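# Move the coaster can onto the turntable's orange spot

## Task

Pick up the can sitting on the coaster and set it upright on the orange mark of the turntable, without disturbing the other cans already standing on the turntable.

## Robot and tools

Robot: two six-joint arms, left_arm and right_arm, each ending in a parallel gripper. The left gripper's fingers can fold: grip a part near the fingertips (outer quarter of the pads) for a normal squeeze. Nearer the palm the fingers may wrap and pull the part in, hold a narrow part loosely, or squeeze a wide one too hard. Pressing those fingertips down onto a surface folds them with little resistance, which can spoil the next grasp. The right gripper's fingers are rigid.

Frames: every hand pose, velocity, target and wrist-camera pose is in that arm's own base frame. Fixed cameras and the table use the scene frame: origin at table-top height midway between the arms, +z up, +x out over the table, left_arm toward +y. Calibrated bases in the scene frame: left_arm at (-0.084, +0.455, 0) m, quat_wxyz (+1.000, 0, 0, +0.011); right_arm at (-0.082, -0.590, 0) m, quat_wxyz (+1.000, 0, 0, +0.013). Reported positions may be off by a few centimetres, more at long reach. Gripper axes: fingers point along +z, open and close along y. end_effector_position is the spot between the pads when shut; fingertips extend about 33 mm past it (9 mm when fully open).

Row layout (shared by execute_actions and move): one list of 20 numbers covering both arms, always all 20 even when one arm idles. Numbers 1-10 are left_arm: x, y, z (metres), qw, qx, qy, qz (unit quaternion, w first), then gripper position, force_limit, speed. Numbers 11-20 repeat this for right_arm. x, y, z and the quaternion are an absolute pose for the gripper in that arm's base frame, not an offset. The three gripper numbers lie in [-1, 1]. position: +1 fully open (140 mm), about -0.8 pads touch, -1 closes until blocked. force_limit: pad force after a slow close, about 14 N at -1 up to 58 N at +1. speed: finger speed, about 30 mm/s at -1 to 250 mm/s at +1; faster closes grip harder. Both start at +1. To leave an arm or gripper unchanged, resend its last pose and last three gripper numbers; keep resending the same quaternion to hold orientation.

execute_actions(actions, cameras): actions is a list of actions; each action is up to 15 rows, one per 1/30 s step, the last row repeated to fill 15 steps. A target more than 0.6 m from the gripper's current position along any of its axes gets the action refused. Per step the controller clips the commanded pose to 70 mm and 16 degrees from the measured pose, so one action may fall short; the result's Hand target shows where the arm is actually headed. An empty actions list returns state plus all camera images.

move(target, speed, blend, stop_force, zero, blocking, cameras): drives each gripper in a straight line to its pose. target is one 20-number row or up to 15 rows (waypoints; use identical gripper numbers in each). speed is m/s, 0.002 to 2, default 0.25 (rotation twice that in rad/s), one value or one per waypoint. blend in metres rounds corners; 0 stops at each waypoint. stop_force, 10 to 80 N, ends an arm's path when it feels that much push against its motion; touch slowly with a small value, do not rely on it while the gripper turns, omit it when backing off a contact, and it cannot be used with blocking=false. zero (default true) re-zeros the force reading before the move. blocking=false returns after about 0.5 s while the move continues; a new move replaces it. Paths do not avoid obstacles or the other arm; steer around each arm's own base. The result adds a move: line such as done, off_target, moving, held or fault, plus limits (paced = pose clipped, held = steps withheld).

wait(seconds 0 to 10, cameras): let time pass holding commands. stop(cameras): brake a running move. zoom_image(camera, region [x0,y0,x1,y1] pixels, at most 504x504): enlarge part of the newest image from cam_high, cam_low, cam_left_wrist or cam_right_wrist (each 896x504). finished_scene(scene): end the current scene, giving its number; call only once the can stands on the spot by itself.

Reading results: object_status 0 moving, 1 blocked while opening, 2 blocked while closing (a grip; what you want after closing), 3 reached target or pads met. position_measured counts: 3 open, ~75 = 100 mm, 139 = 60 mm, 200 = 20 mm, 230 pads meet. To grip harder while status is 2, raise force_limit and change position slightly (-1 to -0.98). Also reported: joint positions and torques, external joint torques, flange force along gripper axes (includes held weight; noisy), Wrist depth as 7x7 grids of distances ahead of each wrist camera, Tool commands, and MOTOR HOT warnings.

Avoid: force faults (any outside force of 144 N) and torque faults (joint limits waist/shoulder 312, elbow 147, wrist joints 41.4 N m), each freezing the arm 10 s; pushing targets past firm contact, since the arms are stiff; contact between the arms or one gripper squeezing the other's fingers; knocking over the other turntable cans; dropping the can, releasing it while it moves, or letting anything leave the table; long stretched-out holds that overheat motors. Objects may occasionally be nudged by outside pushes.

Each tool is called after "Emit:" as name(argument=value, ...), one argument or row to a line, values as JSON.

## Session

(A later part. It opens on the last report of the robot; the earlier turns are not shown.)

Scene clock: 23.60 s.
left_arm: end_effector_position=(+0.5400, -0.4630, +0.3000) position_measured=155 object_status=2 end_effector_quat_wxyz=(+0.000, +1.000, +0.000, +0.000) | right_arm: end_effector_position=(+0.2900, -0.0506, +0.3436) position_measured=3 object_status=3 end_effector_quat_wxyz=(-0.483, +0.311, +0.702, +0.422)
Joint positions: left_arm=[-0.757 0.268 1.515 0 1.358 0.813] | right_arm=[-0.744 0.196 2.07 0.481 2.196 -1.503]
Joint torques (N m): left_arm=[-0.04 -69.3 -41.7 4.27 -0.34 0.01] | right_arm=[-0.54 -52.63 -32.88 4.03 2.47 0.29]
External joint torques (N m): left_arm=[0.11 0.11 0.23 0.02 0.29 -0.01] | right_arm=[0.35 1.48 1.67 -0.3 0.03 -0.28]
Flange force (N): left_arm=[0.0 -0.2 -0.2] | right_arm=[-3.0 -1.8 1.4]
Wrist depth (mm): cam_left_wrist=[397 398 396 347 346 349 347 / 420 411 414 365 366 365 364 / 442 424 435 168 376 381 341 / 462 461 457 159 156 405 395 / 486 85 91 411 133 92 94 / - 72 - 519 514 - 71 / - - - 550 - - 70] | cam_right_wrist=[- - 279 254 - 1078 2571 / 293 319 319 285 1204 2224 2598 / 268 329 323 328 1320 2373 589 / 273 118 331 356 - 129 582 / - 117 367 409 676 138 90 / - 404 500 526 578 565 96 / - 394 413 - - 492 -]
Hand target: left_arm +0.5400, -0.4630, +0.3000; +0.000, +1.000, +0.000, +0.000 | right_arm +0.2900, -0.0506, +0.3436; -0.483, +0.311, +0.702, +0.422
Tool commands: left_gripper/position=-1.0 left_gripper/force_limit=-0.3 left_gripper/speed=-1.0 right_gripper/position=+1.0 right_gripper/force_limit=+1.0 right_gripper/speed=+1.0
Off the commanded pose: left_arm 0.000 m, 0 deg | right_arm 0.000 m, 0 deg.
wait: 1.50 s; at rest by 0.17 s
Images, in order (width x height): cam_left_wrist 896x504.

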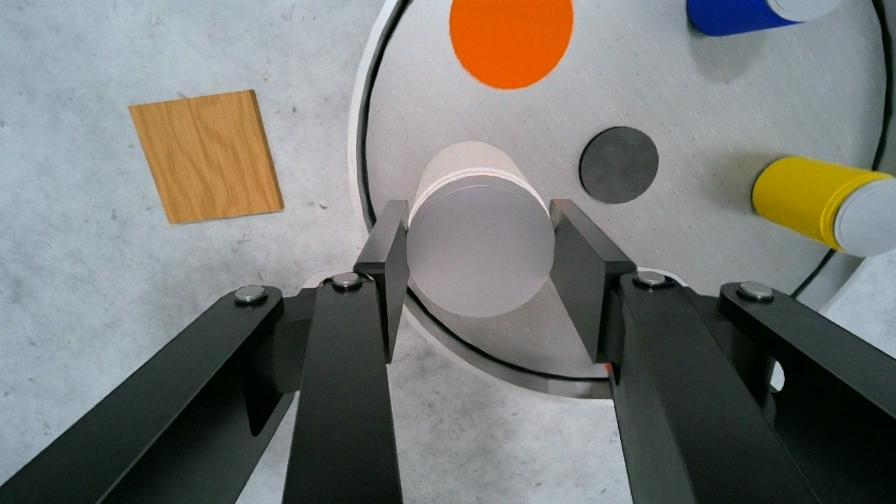

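Emit:
move(
  target=[0.4165,-0.524,0.24,0,1,0,0,-1,-0.3,-1,0.29,-0.0506,0.3436,-0.483,0.311,0.702,0.422,1,1,1],
)

Emit:
move(
  target=[
    [0.4384,-0.4954,0.225,0,1,0,0,-1,-0.3,-1,0.29,-0.0506,0.3436,-0.483,0.311,0.702,0.422,1,1,1],
    [0.467,-0.4735,0.208,0,1,0,0,-1,-0.3,-1,0.29,-0.0506,0.3436,-0.483,0.311,0.702,0.422,1,1,1],
    [0.5003,-0.4597,0.202,0,1,0,0,-1,-0.3,-1,0.29,-0.0506,0.3436,-0.483,0.311,0.702,0.422,1,1,1],
    [0.536,-0.455,0.202,0,1,0,0,-1,-0.3,-1,0.29,-0.0506,0.3436,-0.483,0.311,0.702,0.422,1,1,1],
    [0.5717,-0.4597,0.202,0,1,0,0,-1,-0.3,-1,0.29,-0.0506,0.3436,-0.483,0.311,0.702,0.422,1,1,1],
    [0.605,-0.4735,0.202,0,1,0,0,-1,-0.3,-1,0.29,-0.0506,0.3436,-0.483,0.311,0.702,0.422,1,1,1],
    [0.6336,-0.4954,0.202,0,1,0,0,-1,-0.3,-1,0.29,-0.0506,0.3436,-0.483,0.311,0.702,0.422,1,1,1],
    [0.6555,-0.524,0.202,0,1,0,0,-1,-0.3,-1,0.29,-0.0506,0.3436,-0.483,0.311,0.702,0.422,1,1,1],
  ],
  speed=0.084,
  blend=0.015,
  blocking=false,
)

Emit:
wait(
  seconds=0.7,
)

Emit:
wait(
  seconds=0.5,
  cameras=["cam_left_wrist"],
)

Emit:
move(
  target=[
    [0.605,-0.4735,0.202,0,1,0,0,-1,-0.3,-1,0.29,-0.0506,0.3436,-0.483,0.311,0.702,0.422,1,1,1],
    [0.6336,-0.4954,0.202,0,1,0,0,-1,-0.3,-1,0.29,-0.0506,0.3436,-0.483,0.311,0.702,0.422,1,1,1],
    [0.6555,-0.524,0.202,0,1,0,0,-1,-0.3,-1,0.29,-0.0506,0.3436,-0.483,0.311,0.702,0.422,1,1,1],
  ],
  speed=0.084,
  blend=0.015,
  blocking=false,
  cameras=["cam_left_wrist"],
)

Emit:
wait(
  seconds=0.3,
)

Emit:
wait(
  seconds=3,
  cameras=["cam_left_wrist"],
)

Scene clock: 26.27 s.
left_arm: end_effector_position=(+0.4166, -0.5240, +0.2400) position_measured=155 object_status=2 end_effector_quat_wxyz=(+0.000, +1.000, +0.000, +0.000) | right_arm: end_effector_position=(+0.2900, -0.0506, +0.3436) position_measured=3 object_status=3 end_effector_quat_wxyz=(-0.483, +0.311, +0.702, +0.422)
Joint positions: left_arm=[-0.951 0.229 1.677 0 1.236 0.62] | right_arm=[-0.744 0.196 2.07 0.481 2.196 -1.503]
Joint torques (N m): left_arm=[-0.24 -63.3 -40.47 3.93 -0.38 0] | right_arm=[-0.49 -52.37 -32.85 4.04 2.49 0.27]
External joint torques (N m): left_arm=[0.26 -0.56 0.34 0.22 0.34 0] | right_arm=[0.46 0.96 1.61 -0.3 0.01 -0.25]
Flange force (N): left_arm=[-0.5 -1.3 -0.5] | right_arm=[-2.2 -1.6 1.9]
Wrist depth (mm): cam_left_wrist=[333 338 293 293 293 289 288 / 359 359 308 308 307 302 224 / 379 377 321 173 320 322 321 / 397 400 389 160 156 333 396 / 423 85 90 422 133 92 94 / - 73 - 446 446 - 71 / - - - 476 - - 70] | cam_right_wrist=[2397 1042 3428 254 3291 980 481 / 298 1192 344 286 1187 - 519 / 270 310 322 327 1259 625 - / 274 127 333 356 1012 129 - / - 117 366 412 678 129 90 / - 404 - 560 575 551 96 / - 388 433 472 502 496 -]
Hand target: left_arm +0.4165, -0.5240, +0.2400; +0.000, +1.000, +0.000, +0.000 | right_arm +0.2900, -0.0506, +0.3436; -0.483, +0.311, +0.702, +0.422
Off the commanded pose: left_arm 0.000 m, 0 deg | right_arm 0.000 m, 0 deg.
move: done

Scene clock: 26.77 s.
left_arm: end_effector_position=(+0.4362, -0.4989, +0.2267) position_measured=155 object_status=2 end_effector_quat_wxyz=(+0.000, +1.000, +0.000, +0.000) end_effector_velocity=(+0.051, +0.055, -0.031) end_effector_angular_velocity=(-0.003, -0.002, -0.001) | right_arm: end_effector_position=(+0.2900, -0.0506, +0.3436) position_measured=3 object_status=3 end_effector_quat_wxyz=(-0.483, +0.311, +0.702, +0.422)
Joint positions: left_arm=[-0.904 0.226 1.706 0 1.209 0.666] | right_arm=[-0.744 0.196 2.07 0.481 2.196 -1.503]
Joint velocities: left_arm=[0.112 0.004 0.055 0 -0.062 0.112] | right_arm=[within noise]
Joint torques (N m): left_arm=[1.23 -61.93 -39.94 4.02 -0.32 0.02] | right_arm=[-0.6 -52.51 -32.79 4.02 2.48 0.28]
External joint torques (N m): left_arm=[-0.93 -1.1 0.12 0.11 0.27 -0.02] | right_arm=[0.63 1.32 1.65 -0.3 0.02 -0.27]
Flange force (N): left_arm=[-2.3 -0.5 -1.0] | right_arm=[-2.8 -1.3 1.7]
Wrist depth (mm): cam_left_wrist=[321 326 280 282 277 282 280 / 350 349 295 296 296 294 295 / 366 363 310 174 307 304 226 / 386 385 376 160 156 327 303 / 403 85 90 405 166 92 94 / - 72 - 432 430 - 71 / - - - 448 - - 70] | cam_right_wrist=[- - 278 254 2654 964 500 / 292 318 318 287 1187 - 550 / 268 292 322 325 1259 613 2571 / 273 127 333 356 - 129 2626 / - 117 362 413 662 129 90 / - 403 497 578 574 591 96 / - 393 433 460 515 496 -]
Hand target: left_arm +0.4398, -0.4952, +0.2243; +0.000, +1.000, +0.000, +0.000 | right_arm +0.2900, -0.0506, +0.3436; -0.483, +0.311, +0.702, +0.422
Tool commands: left_gripper/position=-1.0 left_gripper/force_limit=-0.3 left_gripper/speed=-1.0 right_gripper/position=+1.0 right_gripper/force_limit=+1.0 right_gripper/speed=+1.0
Off the commanded pose: left_arm 0.222 m, 0 deg | right_arm 0.000 m, 0 deg.
move: running; path passed 0 of 8 targets

Scene clock: 27.47 s.
left_arm: end_effector_position=(+0.4801, -0.4680, +0.2056) position_measured=155 object_status=2 end_effector_quat_wxyz=(+0.000, +1.000, +0.000, +0.000) end_effector_velocity=(+0.075, +0.032, -0.014) end_effector_angular_velocity=(-0.001, -0.001, +0.000) | right_arm: end_effector_position=(+0.2900, -0.0506, +0.3436) position_measured=3 object_status=3 end_effector_quat_wxyz=(-0.483, +0.311, +0.702, +0.422)
Joint positions: left_arm=[-0.824 0.25 1.715 0 1.176 0.747] | right_arm=[-0.744 0.196 2.07 0.481 2.196 -1.503]
Joint velocities: left_arm=[0.114 0.056 -0.046 0 -0.011 0.114] | right_arm=[within noise]
Joint torques (N m): left_arm=[1.07 -63.07 -39.5 4.09 -0.62 -0.11] | right_arm=[-0.84 -52.37 -32.96 4.03 2.47 0.3]
External joint torques (N m): left_arm=[-1.1 -1.86 0.08 -0.01 0.57 0.11] | right_arm=[0.82 1.13 1.74 -0.29 0.03 -0.28]
Flange force (N): left_arm=[-3.0 -0.9 -2.1] | right_arm=[-2.6 -1.2 2.2]
Wrist depth (mm): cam_left_wrist=[301 305 263 263 262 259 262 / 316 319 275 276 275 269 273 / 344 343 292 175 286 288 289 / 362 362 355 160 156 299 303 / 382 85 91 224 219 92 94 / - 72 - 408 335 - 71 / - - - 431 - - 70] | cam_right_wrist=[2397 - 281 254 3381 1083 530 / 298 1170 319 282 1198 2805 546 / 268 310 323 325 1192 3630 620 / 274 127 334 362 - 129 2683 / - 117 368 436 631 129 90 / - 403 485 - 575 604 96 / - - 418 459 520 492 -]
Hand target: left_arm +0.4853, -0.4659, +0.2047; +0.000, +1.000, +0.000, +0.000 | right_arm +0.2900, -0.0506, +0.3436; -0.483, +0.311, +0.702, +0.422
Tool commands: left_gripper/position=-1.0 left_gripper/force_limit=-0.3 left_gripper/speed=-1.0 right_gripper/position=+1.0 right_gripper/force_limit=+1.0 right_gripper/speed=+1.0
Off the commanded pose: left_arm 0.184 m, 0 deg | right_arm 0.000 m, 0 deg.
earlier move: running; path passed 2 of 8 targets
wait: 0.70 s; no rest

Scene clock: 27.97 s.
left_arm: end_effector_position=(+0.5199, -0.4571, +0.2020) position_measured=155 object_status=2 end_effector_quat_wxyz=(+0.000, +1.000, +0.000, +0.000) end_effector_velocity=(+0.084, +0.011, +0.000) end_effector_angular_velocity=(+0.000, +0.000, +0.000) | right_arm: end_effector_position=(+0.2900, -0.0506, +0.3436) position_measured=3 object_status=3 end_effector_quat_wxyz=(-0.483, +0.311, +0.702, +0.422)
Joint positions: left_arm=[-0.771 0.285 1.676 0 1.18 0.8] | right_arm=[-0.744 0.196 2.07 0.481 2.196 -1.503]
Joint velocities: left_arm=[0.096 0.084 -0.112 0 0.029 0.096] | right_arm=[within noise]
Joint torques (N m): left_arm=[0.6 -69.33 -38.97 3.98 -0.36 0.14] | right_arm=[-0.65 -52.38 -32.87 4.03 2.49 0.27]
External joint torques (N m): left_arm=[-0.55 0.75 -0.3 0.08 0.31 -0.14] | right_arm=[0.54 1.16 1.74 -0.31 0.01 -0.25]
Flange force (N): left_arm=[0.7 2.0 -0.4] | right_arm=[-2.6 -1.6 2.0]
Wrist depth (mm): cam_left_wrist=[308 306 302 259 258 258 259 / 315 317 277 271 271 268 271 / 333 332 292 174 281 278 284 / 358 359 350 160 156 300 298 / 381 85 91 219 133 92 94 / - 73 - 334 337 - 71 / - - - 426 - - 70] | cam_right_wrist=[- - 282 255 - 1240 - / 288 325 344 282 1210 - 544 / 269 311 323 338 1320 - 602 / 273 127 334 368 972 129 622 / - 117 367 407 665 138 90 / - 404 - 544 573 609 96 / - 392 440 470 520 498 -]
Hand target: left_arm +0.5254, -0.4564, +0.2020; +0.000, +1.000, +0.000, +0.000 | right_arm +0.2900, -0.0506, +0.3436; -0.483, +0.311, +0.702, +0.422
Tool commands: left_gripper/position=-1.0 left_gripper/force_limit=-0.3 left_gripper/speed=-1.0 right_gripper/position=+1.0 right_gripper/force_limit=+1.0 right_gripper/speed=+1.0
Off the commanded pose: left_arm 0.151 m, 0 deg | right_arm 0.000 m, 0 deg.
earlier move: running; path passed 3 of 8 targets
wait: 0.50 s; no rest
Images, in order (width x height): cam_left_wrist 896x504.

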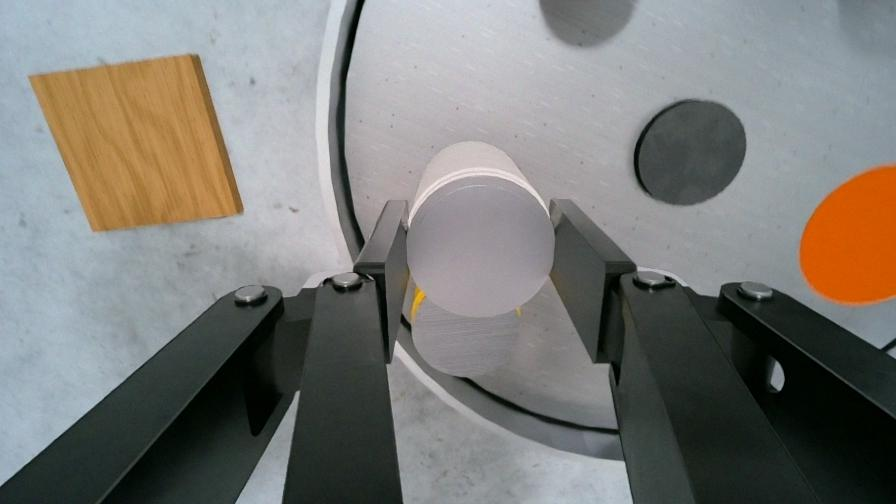

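Scene clock: 28.47 s.
left_arm: end_effector_position=(+0.5609, -0.4635, +0.2020) position_measured=155 object_status=2 end_effector_quat_wxyz=(+0.000, +1.000, +0.000, +0.000) end_effector_velocity=(+0.081, -0.018, +0.000) end_effector_angular_velocity=(+0.000, +0.000, +0.001) | right_arm: end_effector_position=(+0.2900, -0.0506, +0.3436) position_measured=3 object_status=3 end_effector_quat_wxyz=(-0.483, +0.311, +0.702, +0.422)
Joint positions: left_arm=[-0.738 0.339 1.604 0 1.199 0.833] | right_arm=[-0.744 0.196 2.07 0.481 2.196 -1.503]
Joint velocities: left_arm=[0.057 0.112 -0.155 0 0.043 0.055] | right_arm=[within noise]
Joint torques (N m): left_arm=[-2.34 -74.11 -40.41 4.02 0.01 0.19] | right_arm=[-0.62 -52.32 -32.9 4.03 2.48 0.28]
External joint torques (N m): left_arm=[2.37 -0.51 0.93 0.06 -0.04 -0.19] | right_arm=[0.76 1.02 1.92 -0.32 0.02 -0.27]
Flange force (N): left_arm=[-0.1 -4.0 0.8] | right_arm=[-2.5 -1.5 2.6]
Wrist depth (mm): cam_left_wrist=[310 309 304 259 258 258 258 / 324 322 317 271 270 270 268 / 331 330 294 174 282 281 284 / 356 344 351 160 157 295 298 / 376 85 91 219 133 92 94 / - 72 - 333 338 - 71 / - - - 423 350 - 70] | cam_right_wrist=[- 1138 280 255 5252 1073 2519 / 294 1170 319 283 1192 - 2683 / 269 307 322 325 1266 - 569 / 273 127 333 356 - 129 579 / - 117 365 432 678 138 90 / - 403 498 523 578 617 96 / - 393 439 462 539 500 -]
Hand target: left_arm +0.5664, -0.4648, +0.2020; +0.000, +1.000, +0.000, +0.000 | right_arm +0.2900, -0.0506, +0.3436; -0.483, +0.311, +0.702, +0.422
Tool commands: left_gripper/position=-1.0 left_gripper/force_limit=-0.3 left_gripper/speed=-1.0 right_gripper/position=+1.0 right_gripper/force_limit=+1.0 right_gripper/speed=+1.0
Off the commanded pose: left_arm 0.112 m, 0 deg | right_arm 0.000 m, 0 deg.
earlier move: replaced; path passed 3 of 8 targets
move: running; path passed 0 of 3 targets
Images, in order (width x height): cam_left_wrist 896x504.

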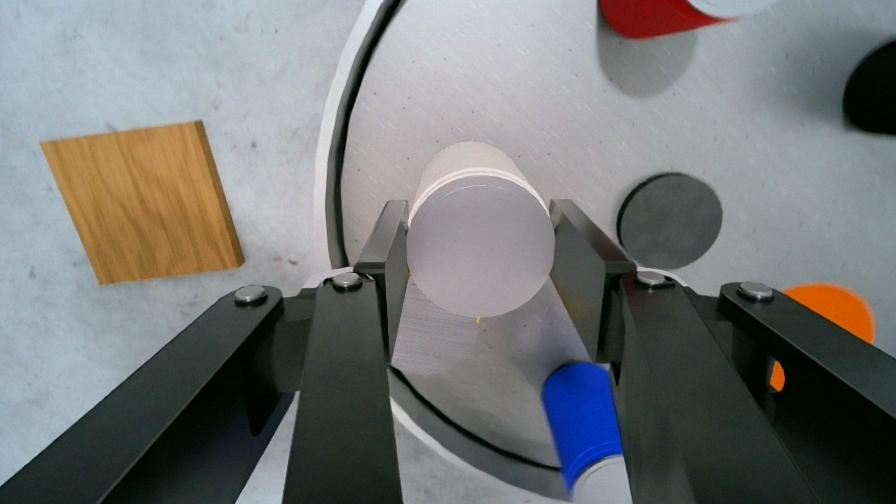

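Scene clock: 28.77 s.
left_arm: end_effector_position=(+0.5855, -0.4690, +0.2020) position_measured=155 object_status=2 end_effector_quat_wxyz=(+0.000, +1.000, +0.000, +0.000) end_effector_velocity=(+0.082, -0.019, +0.000) end_effector_angular_velocity=(-0.001, -0.001, +0.001) | right_arm: end_effector_position=(+0.2900, -0.0506, +0.3436) position_measured=3 object_status=3 end_effector_quat_wxyz=(-0.483, +0.311, +0.702, +0.422)
Joint positions: left_arm=[-0.721 0.372 1.556 0 1.213 0.849] | right_arm=[-0.744 0.196 2.07 0.481 2.196 -1.503]
Joint velocities: left_arm=[0.054 0.114 -0.164 0 0.049 0.053] | right_arm=[within noise]
Joint torques (N m): left_arm=[-0.87 -77.28 -39 4.06 -0.22 -0.02] | right_arm=[-0.68 -52.39 -32.79 4.04 2.49 0.28]
External joint torques (N m): left_arm=[0.78 -0.54 -0.56 0.03 0.2 0.02] | right_arm=[0.7 0.77 1.39 -0.29 0.02 -0.27]
Flange force (N): left_arm=[1.1 -0.5 -1.2] | right_arm=[-2.0 -1.1 1.9]
Wrist depth (mm): cam_left_wrist=[308 308 304 258 257 187 179 / 322 322 317 270 270 271 270 / 333 334 291 175 281 284 279 / 354 349 350 160 157 295 301 / 377 85 91 220 133 92 94 / - 72 - 337 321 - 71 / - - - 351 271 - 70] | cam_right_wrist=[- 2837 3526 254 3086 1078 - / 292 1292 319 283 1204 - 2683 / 268 311 322 327 1313 2683 586 / 273 127 333 356 - 129 574 / - 117 368 586 711 138 90 / - 409 506 565 571 606 96 / - 393 - 470 519 498 -]
Hand target: left_arm +0.5910, -0.4703, +0.2020; +0.000, +1.000, +0.000, +0.000 | right_arm +0.2900, -0.0506, +0.3436; -0.483, +0.311, +0.702, +0.422
Tool commands: left_gripper/position=-1.0 left_gripper/force_limit=-0.3 left_gripper/speed=-1.0 right_gripper/position=+1.0 right_gripper/force_limit=+1.0 right_gripper/speed=+1.0
Off the commanded pose: left_arm 0.089 m, 0 deg | right_arm 0.000 m, 0 deg.
earlier move: running; path passed 0 of 3 targets
wait: 0.30 s; no rest

Scene clock: 30.07 s.
left_arm: end_effector_position=(+0.6555, -0.5240, +0.2020) position_measured=155 object_status=2 end_effector_quat_wxyz=(+0.000, +1.000, +0.000, +0.000) | right_arm: end_effector_position=(+0.2900, -0.0506, +0.3436) position_measured=3 object_status=3 end_effector_quat_wxyz=(-0.483, +0.311, +0.702, +0.422)
Joint positions: left_arm=[-0.716 0.51 1.35 0 1.282 0.855] | right_arm=[-0.744 0.196 2.07 0.481 2.196 -1.503]
Joint torques (N m): left_arm=[-0.87 -91.2 -41 4.19 -0.24 0.13] | right_arm=[-0.69 -52.41 -32.95 4.04 2.47 0.27]
External joint torques (N m): left_arm=[0.95 -0.51 0.24 0.03 0.19 -0.13] | right_arm=[0.7 1.79 2 -0.34 0.02 -0.26]
Flange force (N): left_arm=[-0.3 -1.5 -0.3] | right_arm=[-3.7 -1.5 1.9]
Wrist depth (mm): cam_left_wrist=[308 308 307 301 260 260 307 / 324 323 316 269 270 270 273 / 340 339 282 175 282 282 280 / 353 353 207 160 156 253 209 / 365 85 91 318 166 92 94 / - 73 - 336 339 - 71 / - - - 360 359 - 70] | cam_right_wrist=[- 1198 3381 254 3336 1016 2743 / 293 316 3684 282 1210 - 2683 / 269 310 323 326 1320 - 2468 / 273 127 333 359 - 129 2713 / - 117 361 434 724 138 90 / - 403 486 - 566 530 96 / - 392 429 487 - 497 -]
Hand target: left_arm +0.6555, -0.5240, +0.2020; +0.000, +1.000, +0.000, +0.000 | right_arm +0.2900, -0.0506, +0.3436; -0.483, +0.311, +0.702, +0.422
Tool commands: left_gripper/position=-1.0 left_gripper/force_limit=-0.3 left_gripper/speed=-1.0 right_gripper/position=+1.0 right_gripper/force_limit=+1.0 right_gripper/speed=+1.0
Off the commanded pose: left_arm 0.000 m, 0 deg | right_arm 0.000 m, 0 deg.
earlier move: done
wait: 1.30 of 3 s (the move ended)
Images, in order (width x height): cam_left_wrist 896x504.

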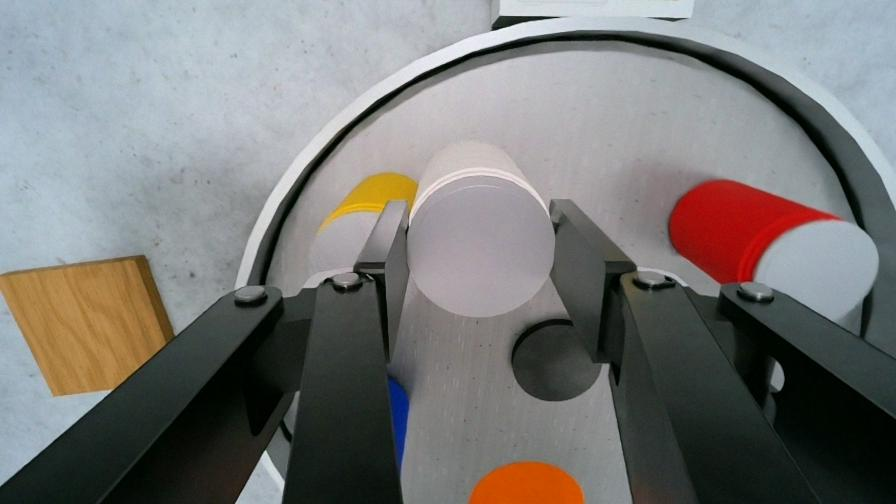

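Emit:
move(
  target=[
    [0.62,-0.50,0.30,0,1,0,0,-1,-0.3,-1,0.29,-0.0506,0.3436,-0.483,0.311,0.702,0.422,1,1,1],
    [0.4165,-0.524,0.275,0,1,0,0,-1,-0.3,-1,0.29,-0.0506,0.3436,-0.483,0.311,0.702,0.422,1,1,1],
  ],
  blend=0.04,
  cameras=["cam_left_wrist"],
)

Scene clock: 32.63 s.
left_arm: end_effector_position=(+0.4165, -0.5240, +0.2750) position_measured=155 object_status=2 end_effector_quat_wxyz=(+0.000, +1.000, +0.000, +0.000) | right_arm: end_effector_position=(+0.2900, -0.0506, +0.3436) position_measured=3 object_status=3 end_effector_quat_wxyz=(-0.483, +0.311, +0.702, +0.422)
Joint positions: left_arm=[-0.951 0.212 1.633 0 1.297 0.62] | right_arm=[-0.744 0.196 2.07 0.481 2.196 -1.503]
Joint torques (N m): left_arm=[0.43 -62.53 -41.15 4.27 -0.35 0.01] | right_arm=[-0.79 -52.31 -32.9 4.04 2.49 0.3]
External joint torques (N m): left_arm=[-0.39 0.01 0.41 -0.05 0.31 -0.01] | right_arm=[0.79 1.08 1.69 -0.31 0.02 -0.29]
Flange force (N): left_arm=[-0.9 -0.2 0.0] | right_arm=[-2.6 -1.2 2.1]
Wrist depth (mm): cam_left_wrist=[365 371 325 324 324 325 323 / 394 394 340 342 341 286 334 / 414 415 364 173 354 354 411 / 439 437 430 160 156 431 431 / 457 85 91 459 134 92 94 / - 72 - 489 488 - 71 / - - - 519 - - 70] | cam_right_wrist=[- - 276 254 - 1064 480 / 292 1175 317 290 1175 - 519 / 269 310 323 344 1299 3125 2571 / 274 126 334 361 1092 129 2654 / - 117 367 414 707 129 89 / - 404 487 541 578 574 96 / - 388 438 469 516 502 -]
Hand target: left_arm +0.4165, -0.5240, +0.2750; +0.000, +1.000, +0.000, +0.000 | right_arm +0.2900, -0.0506, +0.3436; -0.483, +0.311, +0.702, +0.422
Off the commanded pose: left_arm 0.000 m, 0 deg | right_arm 0.000 m, 0 deg.
move: done
Images, in order (width x height): cam_left_wrist 896x504.

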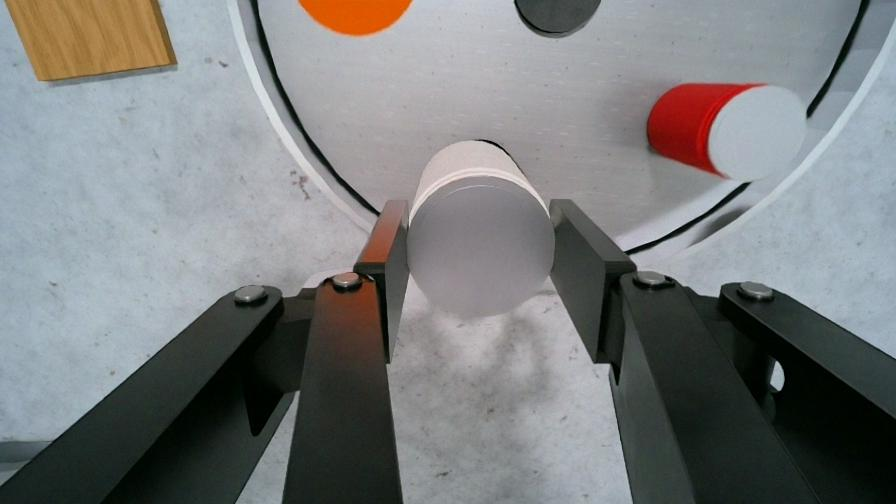

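Emit:
wait(
  seconds=5,
)

Scene clock: 38.23 s.
left_arm: end_effector_position=(+0.4165, -0.5240, +0.2750) position_measured=155 object_status=2 end_effector_quat_wxyz=(+0.000, +1.000, +0.000, +0.000) | right_arm: end_effector_position=(+0.2900, -0.0506, +0.3436) position_measured=3 object_status=3 end_effector_quat_wxyz=(-0.483, +0.311, +0.702, +0.422)
Joint positions: left_arm=[-0.951 0.212 1.633 0 1.297 0.62] | right_arm=[-0.744 0.196 2.07 0.481 2.196 -1.503]
Joint torques (N m): left_arm=[0.74 -62.5 -41.02 4.23 -0.32 0.07] | right_arm=[-0.91 -52.36 -32.95 4.02 2.47 0.31]
External joint torques (N m): left_arm=[-0.83 -0.27 0.2 -0.01 0.28 -0.07] | right_arm=[0.8 1.17 1.68 -0.28 0.04 -0.29]
Flange force (N): left_arm=[-1.5 0.2 -0.4] | right_arm=[-2.7 -1.1 2.0]
Wrist depth (mm): cam_left_wrist=[366 370 326 325 324 325 322 / 395 393 340 341 343 340 341 / 414 414 363 174 323 358 411 / 437 438 430 160 156 428 433 / 462 85 91 463 134 92 94 / - 72 - 487 488 - 71 / - - - 519 - - 70] | cam_right_wrist=[- - 284 254 2397 1083 483 / 288 334 318 283 1192 2974 503 / 267 311 323 325 1299 3010 - / 273 127 333 356 - 129 2493 / - 109 364 411 684 138 89 / - 402 505 517 577 606 96 / - 390 409 469 522 499 -]
Hand target: left_arm +0.4165, -0.5240, +0.2750; +0.000, +1.000, +0.000, +0.000 | right_arm +0.2900, -0.0506, +0.3436; -0.483, +0.311, +0.702, +0.422
Tool commands: left_gripper/position=-1.0 left_gripper/force_limit=-0.3 left_gripper/speed=-1.0 right_gripper/position=+1.0 right_gripper/force_limit=+1.0 right_gripper/speed=+1.0
Off the commanded pose: left_arm 0.000 m, 0 deg | right_arm 0.000 m, 0 deg.
wait: 5.00 s; at rest from the start

Emit:
wait(
  seconds=1.9,
)

Emit:
move(
  target=[
    [0.4384,-0.4954,0.24,0,1,0,0,-1,-0.3,-1,0.29,-0.0506,0.3436,-0.483,0.311,0.702,0.422,1,1,1],
    [0.467,-0.4735,0.2,0,1,0,0,-1,-0.3,-1,0.29,-0.0506,0.3436,-0.483,0.311,0.702,0.422,1,1,1],
    [0.5003,-0.4597,0.176,0,1,0,0,-1,-0.3,-1,0.29,-0.0506,0.3436,-0.483,0.311,0.702,0.422,1,1,1],
    [0.536,-0.455,0.166,0,1,0,0,-1,-0.3,-1,0.29,-0.0506,0.3436,-0.483,0.311,0.702,0.422,1,1,1],
    [0.5717,-0.4597,0.1655,0,1,0,0,-1,-0.3,-1,0.29,-0.0506,0.3436,-0.483,0.311,0.702,0.422,1,1,1],
    [0.605,-0.4735,0.1655,0,1,0,0,-1,-0.3,-1,0.29,-0.0506,0.3436,-0.483,0.311,0.702,0.422,1,1,1],
  ],
  speed=[0.111,0.1275,0.1026,0.0886,0.0853,0.0853],
  blend=0.015,
  blocking=false,
)

Emit:
wait(
  seconds=1.5,
  cameras=["cam_left_wrist"],
)

Emit:
move(
  target=[
    [0.5717,-0.4597,0.1655,0,1,0,0,0.3,-0.3,-0.5,0.29,-0.0506,0.3436,-0.483,0.311,0.702,0.422,1,1,1],
    [0.605,-0.4735,0.1655,0,1,0,0,0.3,-0.3,-0.5,0.29,-0.0506,0.3436,-0.483,0.311,0.702,0.422,1,1,1],
    [0.6336,-0.4954,0.1655,0,1,0,0,0.3,-0.3,-0.5,0.29,-0.0506,0.3436,-0.483,0.311,0.702,0.422,1,1,1],
  ],
  speed=0.0853,
  blend=0.01,
  blocking=false,
  cameras=["cam_left_wrist"],
)

Emit:
move(
  target=[
    [0.625,-0.488,0.21,0,1,0,0,0.3,-0.3,-0.5,0.29,-0.0506,0.3436,-0.483,0.311,0.702,0.422,1,1,1],
    [0.62,-0.47,0.36,0,1,0,0,0.3,-0.3,-0.5,0.29,-0.0506,0.3436,-0.483,0.311,0.702,0.422,1,1,1],
  ],
  speed=0.15,
  blend=0.02,
  cameras=["cam_high","cam_low","cam_left_wrist"],
)

Scene clock: 40.57 s.
left_arm: end_effector_position=(+0.4165, -0.5240, +0.2750) position_measured=155 object_status=2 end_effector_quat_wxyz=(+0.000, +1.000, +0.000, +0.000) | right_arm: end_effector_position=(+0.2900, -0.0506, +0.3436) position_measured=3 object_status=3 end_effector_quat_wxyz=(-0.483, +0.311, +0.702, +0.422)
Joint positions: left_arm=[-0.951 0.212 1.633 0 1.297 0.62] | right_arm=[-0.744 0.196 2.07 0.481 2.196 -1.503]
Joint torques (N m): left_arm=[0.68 -62.79 -41.26 4.18 -0.23 0.09] | right_arm=[-0.66 -52.26 -32.87 4.03 2.47 0.31]
External joint torques (N m): left_arm=[-0.67 -0.06 0.45 0.05 0.2 -0.09] | right_arm=[0.53 0.76 1.53 -0.28 0.03 -0.3]
Flange force (N): left_arm=[-1.5 0.0 0.2] | right_arm=[-1.9 -1.5 2.0]
Wrist depth (mm): cam_left_wrist=[365 374 281 326 326 320 319 / 394 394 340 342 340 327 261 / 416 413 363 174 356 355 408 / 437 435 432 160 156 429 434 / 456 85 91 463 133 92 94 / - 72 - 487 487 - 71 / - - - 523 - - 70] | cam_right_wrist=[- - 3428 254 3577 2654 487 / 303 317 319 287 1181 2837 506 / 269 310 322 327 1216 566 - / 279 127 333 363 - 129 - / - 117 366 426 711 129 90 / - 401 506 591 593 552 96 / - 407 422 472 512 506 -]
Hand target: left_arm +0.4165, -0.5240, +0.2750; +0.000, +1.000, +0.000, +0.000 | right_arm +0.2900, -0.0506, +0.3436; -0.483, +0.311, +0.702, +0.422
Tool commands: left_gripper/position=-1.0 left_gripper/force_limit=-0.3 left_gripper/speed=-1.0 right_gripper/position=+1.0 right_gripper/force_limit=+1.0 right_gripper/speed=+1.0
Off the commanded pose: left_arm 0.000 m, 0 deg | right_arm 0.000 m, 0 deg.
wait: 1.90 s; at rest from the start

Scene clock: 41.07 s.
left_arm: end_effector_position=(+0.4362, -0.4985, +0.2435) position_measured=155 object_status=2 end_effector_quat_wxyz=(+0.000, +1.000, +0.000, +0.000) end_effector_velocity=(+0.053, +0.058, -0.082) end_effector_angular_velocity=(+0.000, +0.000, -0.002) | right_arm: end_effector_position=(+0.2900, -0.0506, +0.3436) position_measured=3 object_status=3 end_effector_quat_wxyz=(-0.483, +0.311, +0.702, +0.422)
Joint positions: left_arm=[-0.904 0.216 1.686 0 1.239 0.667] | right_arm=[-0.744 0.196 2.07 0.481 2.196 -1.503]
Joint velocities: left_arm=[0.118 0.03 0.118 0 -0.148 0.119] | right_arm=[within noise]
Joint torques (N m): left_arm=[-0.26 -60.8 -40.23 4.14 -0.49 -0.03] | right_arm=[-0.78 -52.49 -32.97 4.01 2.47 0.27]
External joint torques (N m): left_arm=[0.86 -0.75 0.35 0.02 0.43 0.03] | right_arm=[0.98 0.96 1.71 -0.28 0.03 -0.26]
Flange force (N): left_arm=[0.0 -2.1 -0.7] | right_arm=[-2.4 -0.8 2.4]
Wrist depth (mm): cam_left_wrist=[339 345 300 301 294 300 299 / 367 366 311 314 313 314 313 / 385 384 333 174 328 304 245 / 408 408 401 160 156 343 404 / 426 85 90 428 133 92 94 / - 72 - 456 451 - 71 / - - - 484 - - 70] | cam_right_wrist=[- 1132 284 255 - 1050 490 / 291 322 320 285 1164 3206 541 / 268 311 323 327 1222 601 - / 273 127 333 357 991 129 2519 / - 117 366 434 690 138 90 / - 403 538 550 582 585 96 / - 386 429 459 529 498 -]
Hand target: left_arm +0.4400, -0.4946, +0.2379; +0.000, +1.000, +0.000, +0.000 | right_arm +0.2900, -0.0506, +0.3436; -0.483, +0.311, +0.702, +0.422
Tool commands: left_gripper/position=-1.0 left_gripper/force_limit=-0.3 left_gripper/speed=-1.0 right_gripper/position=+1.0 right_gripper/force_limit=+1.0 right_gripper/speed=+1.0
Off the commanded pose: left_arm 0.188 m, 0 deg | right_arm 0.000 m, 0 deg.
move: running; path passed 0 of 6 targets

Scene clock: 42.57 s.
left_arm: end_effector_position=(+0.5503, -0.4568, +0.1658) position_measured=155 object_status=2 end_effector_quat_wxyz=(+0.000, +1.000, +0.000, +0.000) end_effector_velocity=(+0.085, -0.011, -0.002) end_effector_angular_velocity=(+0.000, +0.000, +0.000) | right_arm: end_effector_position=(+0.2900, -0.0506, +0.3436) position_measured=3 object_status=3 end_effector_quat_wxyz=(-0.483, +0.311, +0.702, +0.422)
Joint positions: left_arm=[-0.741 0.343 1.668 0 1.131 0.83] | right_arm=[-0.744 0.196 2.07 0.481 2.196 -1.503]
Joint velocities: left_arm=[0.069 0.107 -0.147 0 0.041 0.069] | right_arm=[within noise]
Joint torques (N m): left_arm=[0.05 -74.79 -38.77 3.94 -0.62 0.31] | right_arm=[-0.87 -52.24 -32.89 4.02 2.5 0.29]
External joint torques (N m): left_arm=[-0.18 1.23 0.28 0.03 0.57 -0.31] | right_arm=[0.97 0.33 1.6 -0.28 0.02 -0.27]
Flange force (N): left_arm=[0.7 1.5 0.2] | right_arm=[-1.5 -0.9 2.9]
Wrist depth (mm): cam_left_wrist=[276 275 269 225 226 225 225 / 283 284 240 237 237 236 236 / 291 298 252 177 246 245 248 / 312 310 257 160 156 253 262 / 335 85 91 278 166 92 94 / - 72 - 292 294 - 71 / - - - 306 311 - 70] | cam_right_wrist=[2420 1083 278 254 3125 1046 - / 293 325 318 282 1198 - 2598 / 269 311 322 328 1292 - 579 / 274 127 333 362 1003 129 695 / - 117 366 405 665 138 90 / - 414 491 525 570 553 96 / - 392 424 470 - 492 -]
Hand target: left_arm +0.5559, -0.4576, +0.1657; +0.000, +1.000, +0.000, +0.000 | right_arm +0.2900, -0.0506, +0.3436; -0.483, +0.311, +0.702, +0.422
Tool commands: left_gripper/position=-1.0 left_gripper/force_limit=-0.3 left_gripper/speed=-1.0 right_gripper/position=+1.0 right_gripper/force_limit=+1.0 right_gripper/speed=+1.0
Off the commanded pose: left_arm 0.057 m, 0 deg | right_arm 0.000 m, 0 deg.
earlier move: running; path passed 4 of 6 targets
wait: 1.50 s; no rest
Images, in order (width x height): cam_left_wrist 896x504.

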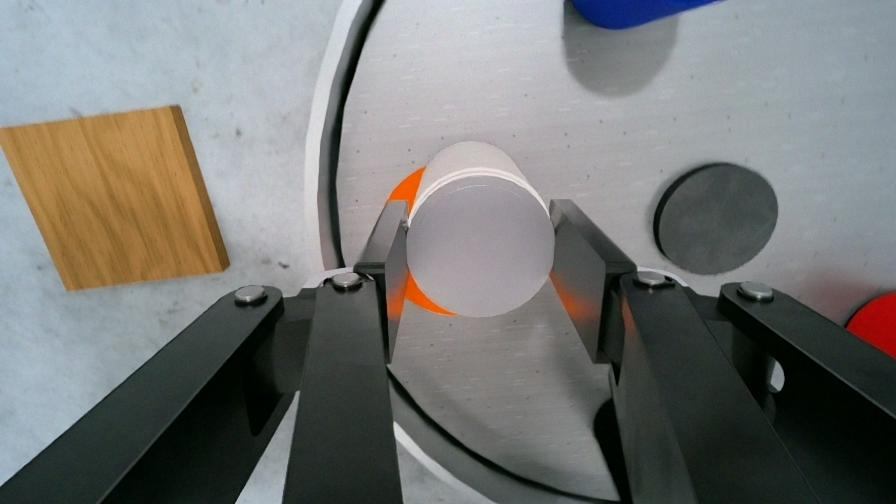

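Scene clock: 43.07 s.
left_arm: end_effector_position=(+0.5910, -0.4677, +0.1655) position_measured=103 object_status=0 end_effector_quat_wxyz=(+0.000, +1.000, +0.000, +0.000) end_effector_velocity=(+0.079, -0.032, +0.000) end_effector_angular_velocity=(+0.001, +0.001, +0.001) | right_arm: end_effector_position=(+0.2900, -0.0506, +0.3436) position_measured=3 object_status=3 end_effector_quat_wxyz=(-0.483, +0.311, +0.702, +0.422)
Joint positions: left_arm=[-0.715 0.4 1.586 0 1.155 0.856] | right_arm=[-0.744 0.196 2.07 0.481 2.196 -1.503]
Joint velocities: left_arm=[0.036 0.121 -0.178 0 0.058 0.035] | right_arm=[within noise]
Joint torques (N m): left_arm=[1 -75.13 -37.66 4.03 -0.57 0.04] | right_arm=[-0.71 -52.43 -32.95 4.02 2.48 0.26]
External joint torques (N m): left_arm=[-0.8 -4.27 -1.13 -0.01 0.53 -0.04] | right_arm=[0.58 0.99 1.73 -0.28 0.03 -0.25]
Flange force (N): left_arm=[-3.5 -1.3 -4.8] | right_arm=[-2.3 -1.5 2.2]
Wrist depth (mm): cam_left_wrist=[275 274 273 225 225 156 144 / 289 288 282 236 236 236 236 / 297 299 249 192 246 248 247 / 307 310 156 168 170 255 261 / 317 86 113 277 277 105 88 / - 90 269 295 293 - 89 / - - 297 310 281 - -] | cam_right_wrist=[- - 283 254 2870 1083 2286 / 292 310 319 285 1210 - 2244 / 269 310 323 344 1306 - 2468 / 273 127 334 362 1020 129 564 / - 117 359 424 711 138 90 / - 405 480 541 575 592 96 / - 397 423 471 521 497 -]
Hand target: left_arm +0.5963, -0.4699, +0.1655; +0.000, +1.000, +0.000, +0.000 | right_arm +0.2900, -0.0506, +0.3436; -0.483, +0.311, +0.702, +0.422
Tool commands: left_gripper/position=+0.3 left_gripper/force_limit=-0.3 left_gripper/speed=-0.5 right_gripper/position=+1.0 right_gripper/force_limit=+1.0 right_gripper/speed=+1.0
Off the commanded pose: left_arm 0.051 m, 0 deg | right_arm 0.000 m, 0 deg.
earlier move: replaced; path passed 4 of 6 targets
move: running; path passed 1 of 3 targets; blend cut to 0.0065 m at target 1
Images, in order (width x height): cam_left_wrist 896x504.

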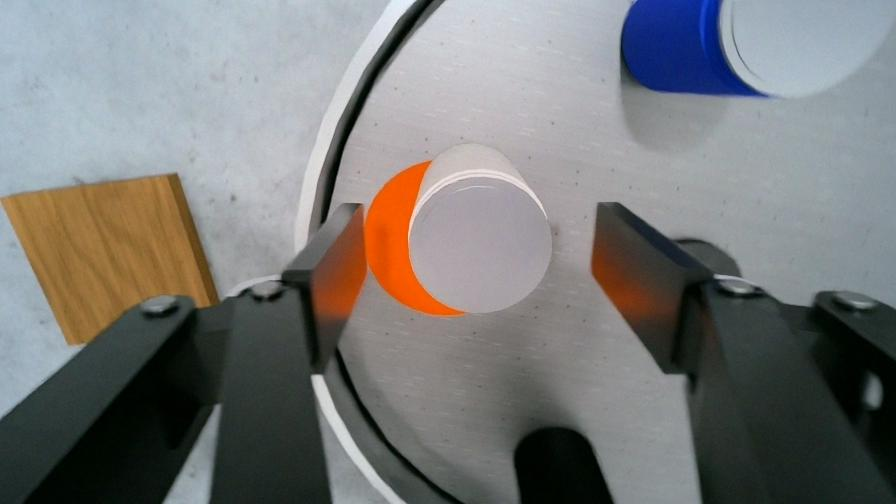

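Scene clock: 44.77 s.
left_arm: end_effector_position=(+0.6200, -0.4700, +0.3600) position_measured=91 object_status=3 end_effector_quat_wxyz=(+0.000, +1.000, +0.000, +0.000) | right_arm: end_effector_position=(+0.2900, -0.0506, +0.3436) position_measured=3 object_status=3 end_effector_quat_wxyz=(-0.483, +0.311, +0.702, +0.422)
Joint positions: left_arm=[-0.693 0.362 1.28 0 1.5 0.878] | right_arm=[-0.744 0.196 2.07 0.481 2.196 -1.503]
Joint torques (N m): left_arm=[0.28 -78.67 -41.89 4.35 -0.32 0.08] | right_arm=[-0.76 -52.5 -32.95 4.04 2.46 0.26]
External joint torques (N m): left_arm=[-0.31 -0.93 -0.46 0.02 0.28 -0.08] | right_arm=[0.77 1.1 1.73 -0.31 0.04 -0.25]
Flange force (N): left_arm=[-0.6 0.2 -1.4] | right_arm=[-2.6 -1.2 2.2]
Wrist depth (mm): cam_left_wrist=[454 454 454 441 403 403 453 / 476 474 474 428 411 418 467 / 499 493 494 445 445 434 357 / 530 512 148 462 459 137 517 / 544 88 127 496 489 112 89 / - 89 583 579 514 - 88 / - - 627 630 639 - -] | cam_right_wrist=[- - 279 254 2713 1083 2545 / 290 1143 318 283 1204 - - / 269 310 323 327 1272 - 3086 / 273 127 332 358 - 129 108 / - 117 367 418 691 138 89 / - 404 497 561 592 606 96 / - 395 428 479 516 497 -]
Hand target: left_arm +0.6200, -0.4700, +0.3600; +0.000, +1.000, +0.000, +0.000 | right_arm +0.2900, -0.0506, +0.3436; -0.483, +0.311, +0.702, +0.422
Off the commanded pose: left_arm 0.000 m, 0 deg | right_arm 0.000 m, 0 deg.
earlier move: replaced; path passed 1 of 3 targets; blend cut to 0.0065 m at target 1
move: done
Images, in order (width x height): cam_high 896x504, cam_low 896x504, cam_left_wrist 896x504.

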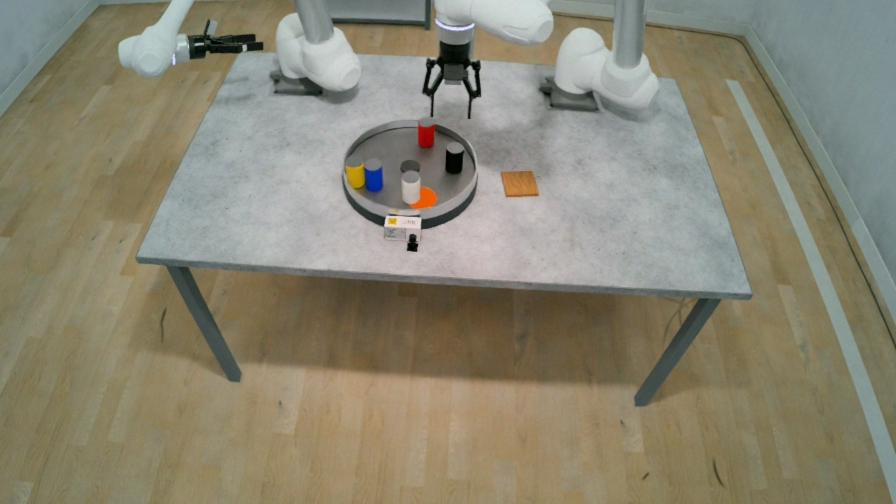

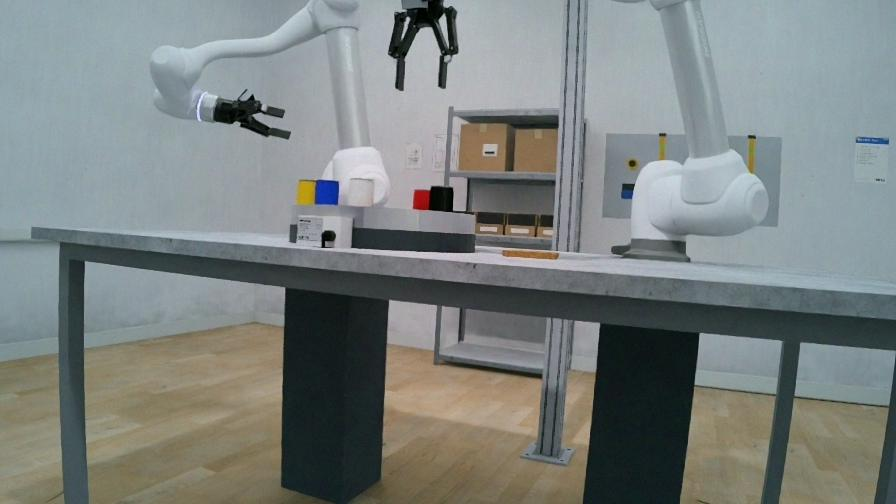

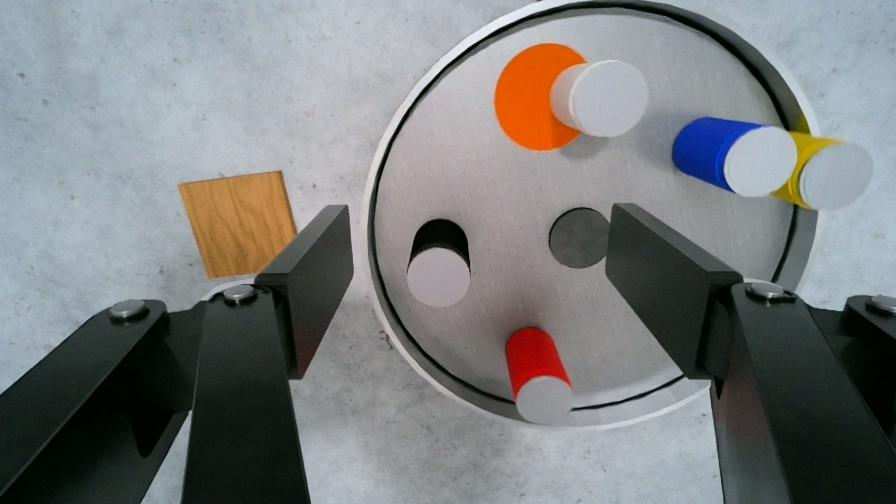

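Emit:
move(
  target=[
    [0.45,-0.51,0.28,0,1,0,0,0.2,-0.3,-0.5,0.29,-0.0506,0.3436,-0.483,0.311,0.702,0.422,1,1,1],
    [0.4182,-0.525,0.22,0,1,0,0,0.2,-0.3,-0.5,0.29,-0.0506,0.3436,-0.483,0.311,0.702,0.422,1,1,1],
  ],
  blend=0.03,
  cameras=["cam_left_wrist"],
)

Scene clock: 47.93 s.
left_arm: end_effector_position=(+0.4182, -0.5250, +0.2200) position_measured=104 object_status=3 end_effector_quat_wxyz=(+0.000, +1.000, +0.000, +0.000) | right_arm: end_effector_position=(+0.2900, -0.0506, +0.3436) position_measured=3 object_status=3 end_effector_quat_wxyz=(-0.483, +0.311, +0.702, +0.422)
Joint positions: left_arm=[-0.95 0.243 1.697 0 1.201 0.621] | right_arm=[-0.744 0.196 2.07 0.481 2.196 -1.503]
Joint torques (N m): left_arm=[0.84 -63.29 -39.4 4.09 -0.33 0.08] | right_arm=[-0.89 -52.71 -32.92 4.01 2.45 0.29]
External joint torques (N m): left_arm=[-0.81 -1.43 -0.18 0.01 0.29 -0.08] | right_arm=[1.03 1.2 1.79 -0.29 0.05 -0.28]
Flange force (N): left_arm=[-2.1 -0.6 -1.5] | right_arm=[-2.8 -0.8 2.3]
Wrist depth (mm): cam_left_wrist=[316 281 275 275 274 274 215 / 342 340 289 289 289 288 285 / 358 356 302 304 297 297 299 / 378 372 139 319 274 221 376 / 390 89 113 399 250 105 88 / - 90 420 419 423 - 89 / - - 451 450 452 - -] | cam_right_wrist=[2468 - 281 255 2939 1046 478 / 284 1164 317 282 1192 - 532 / 268 310 322 327 1279 1624 2713 / 269 118 333 356 1033 129 - / - 117 363 418 651 129 90 / - 407 472 560 589 550 96 / - 393 428 477 512 499 -]
Hand target: left_arm +0.4182, -0.5250, +0.2200; +0.000, +1.000, +0.000, +0.000 | right_arm +0.2900, -0.0506, +0.3436; -0.483, +0.311, +0.702, +0.422
Off the commanded pose: left_arm 0.000 m, 0 deg | right_arm 0.000 m, 0 deg.
move: done
Images, in order (width x height): cam_left_wrist 896x504.

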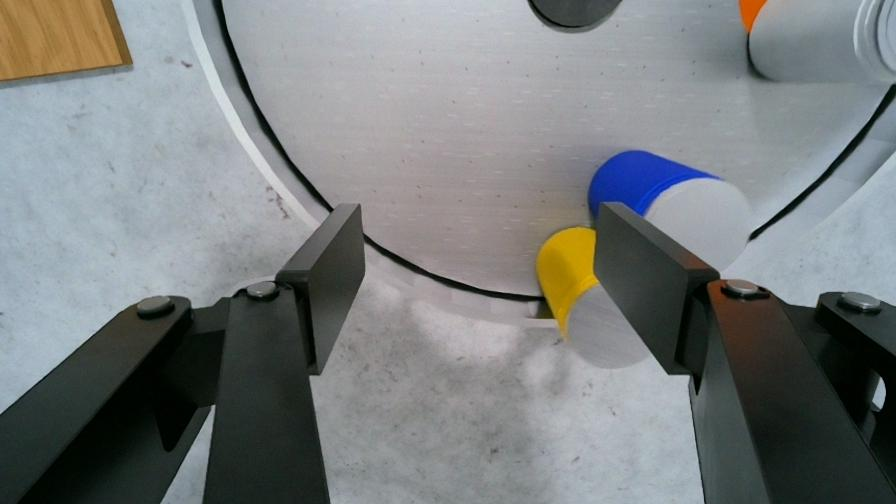

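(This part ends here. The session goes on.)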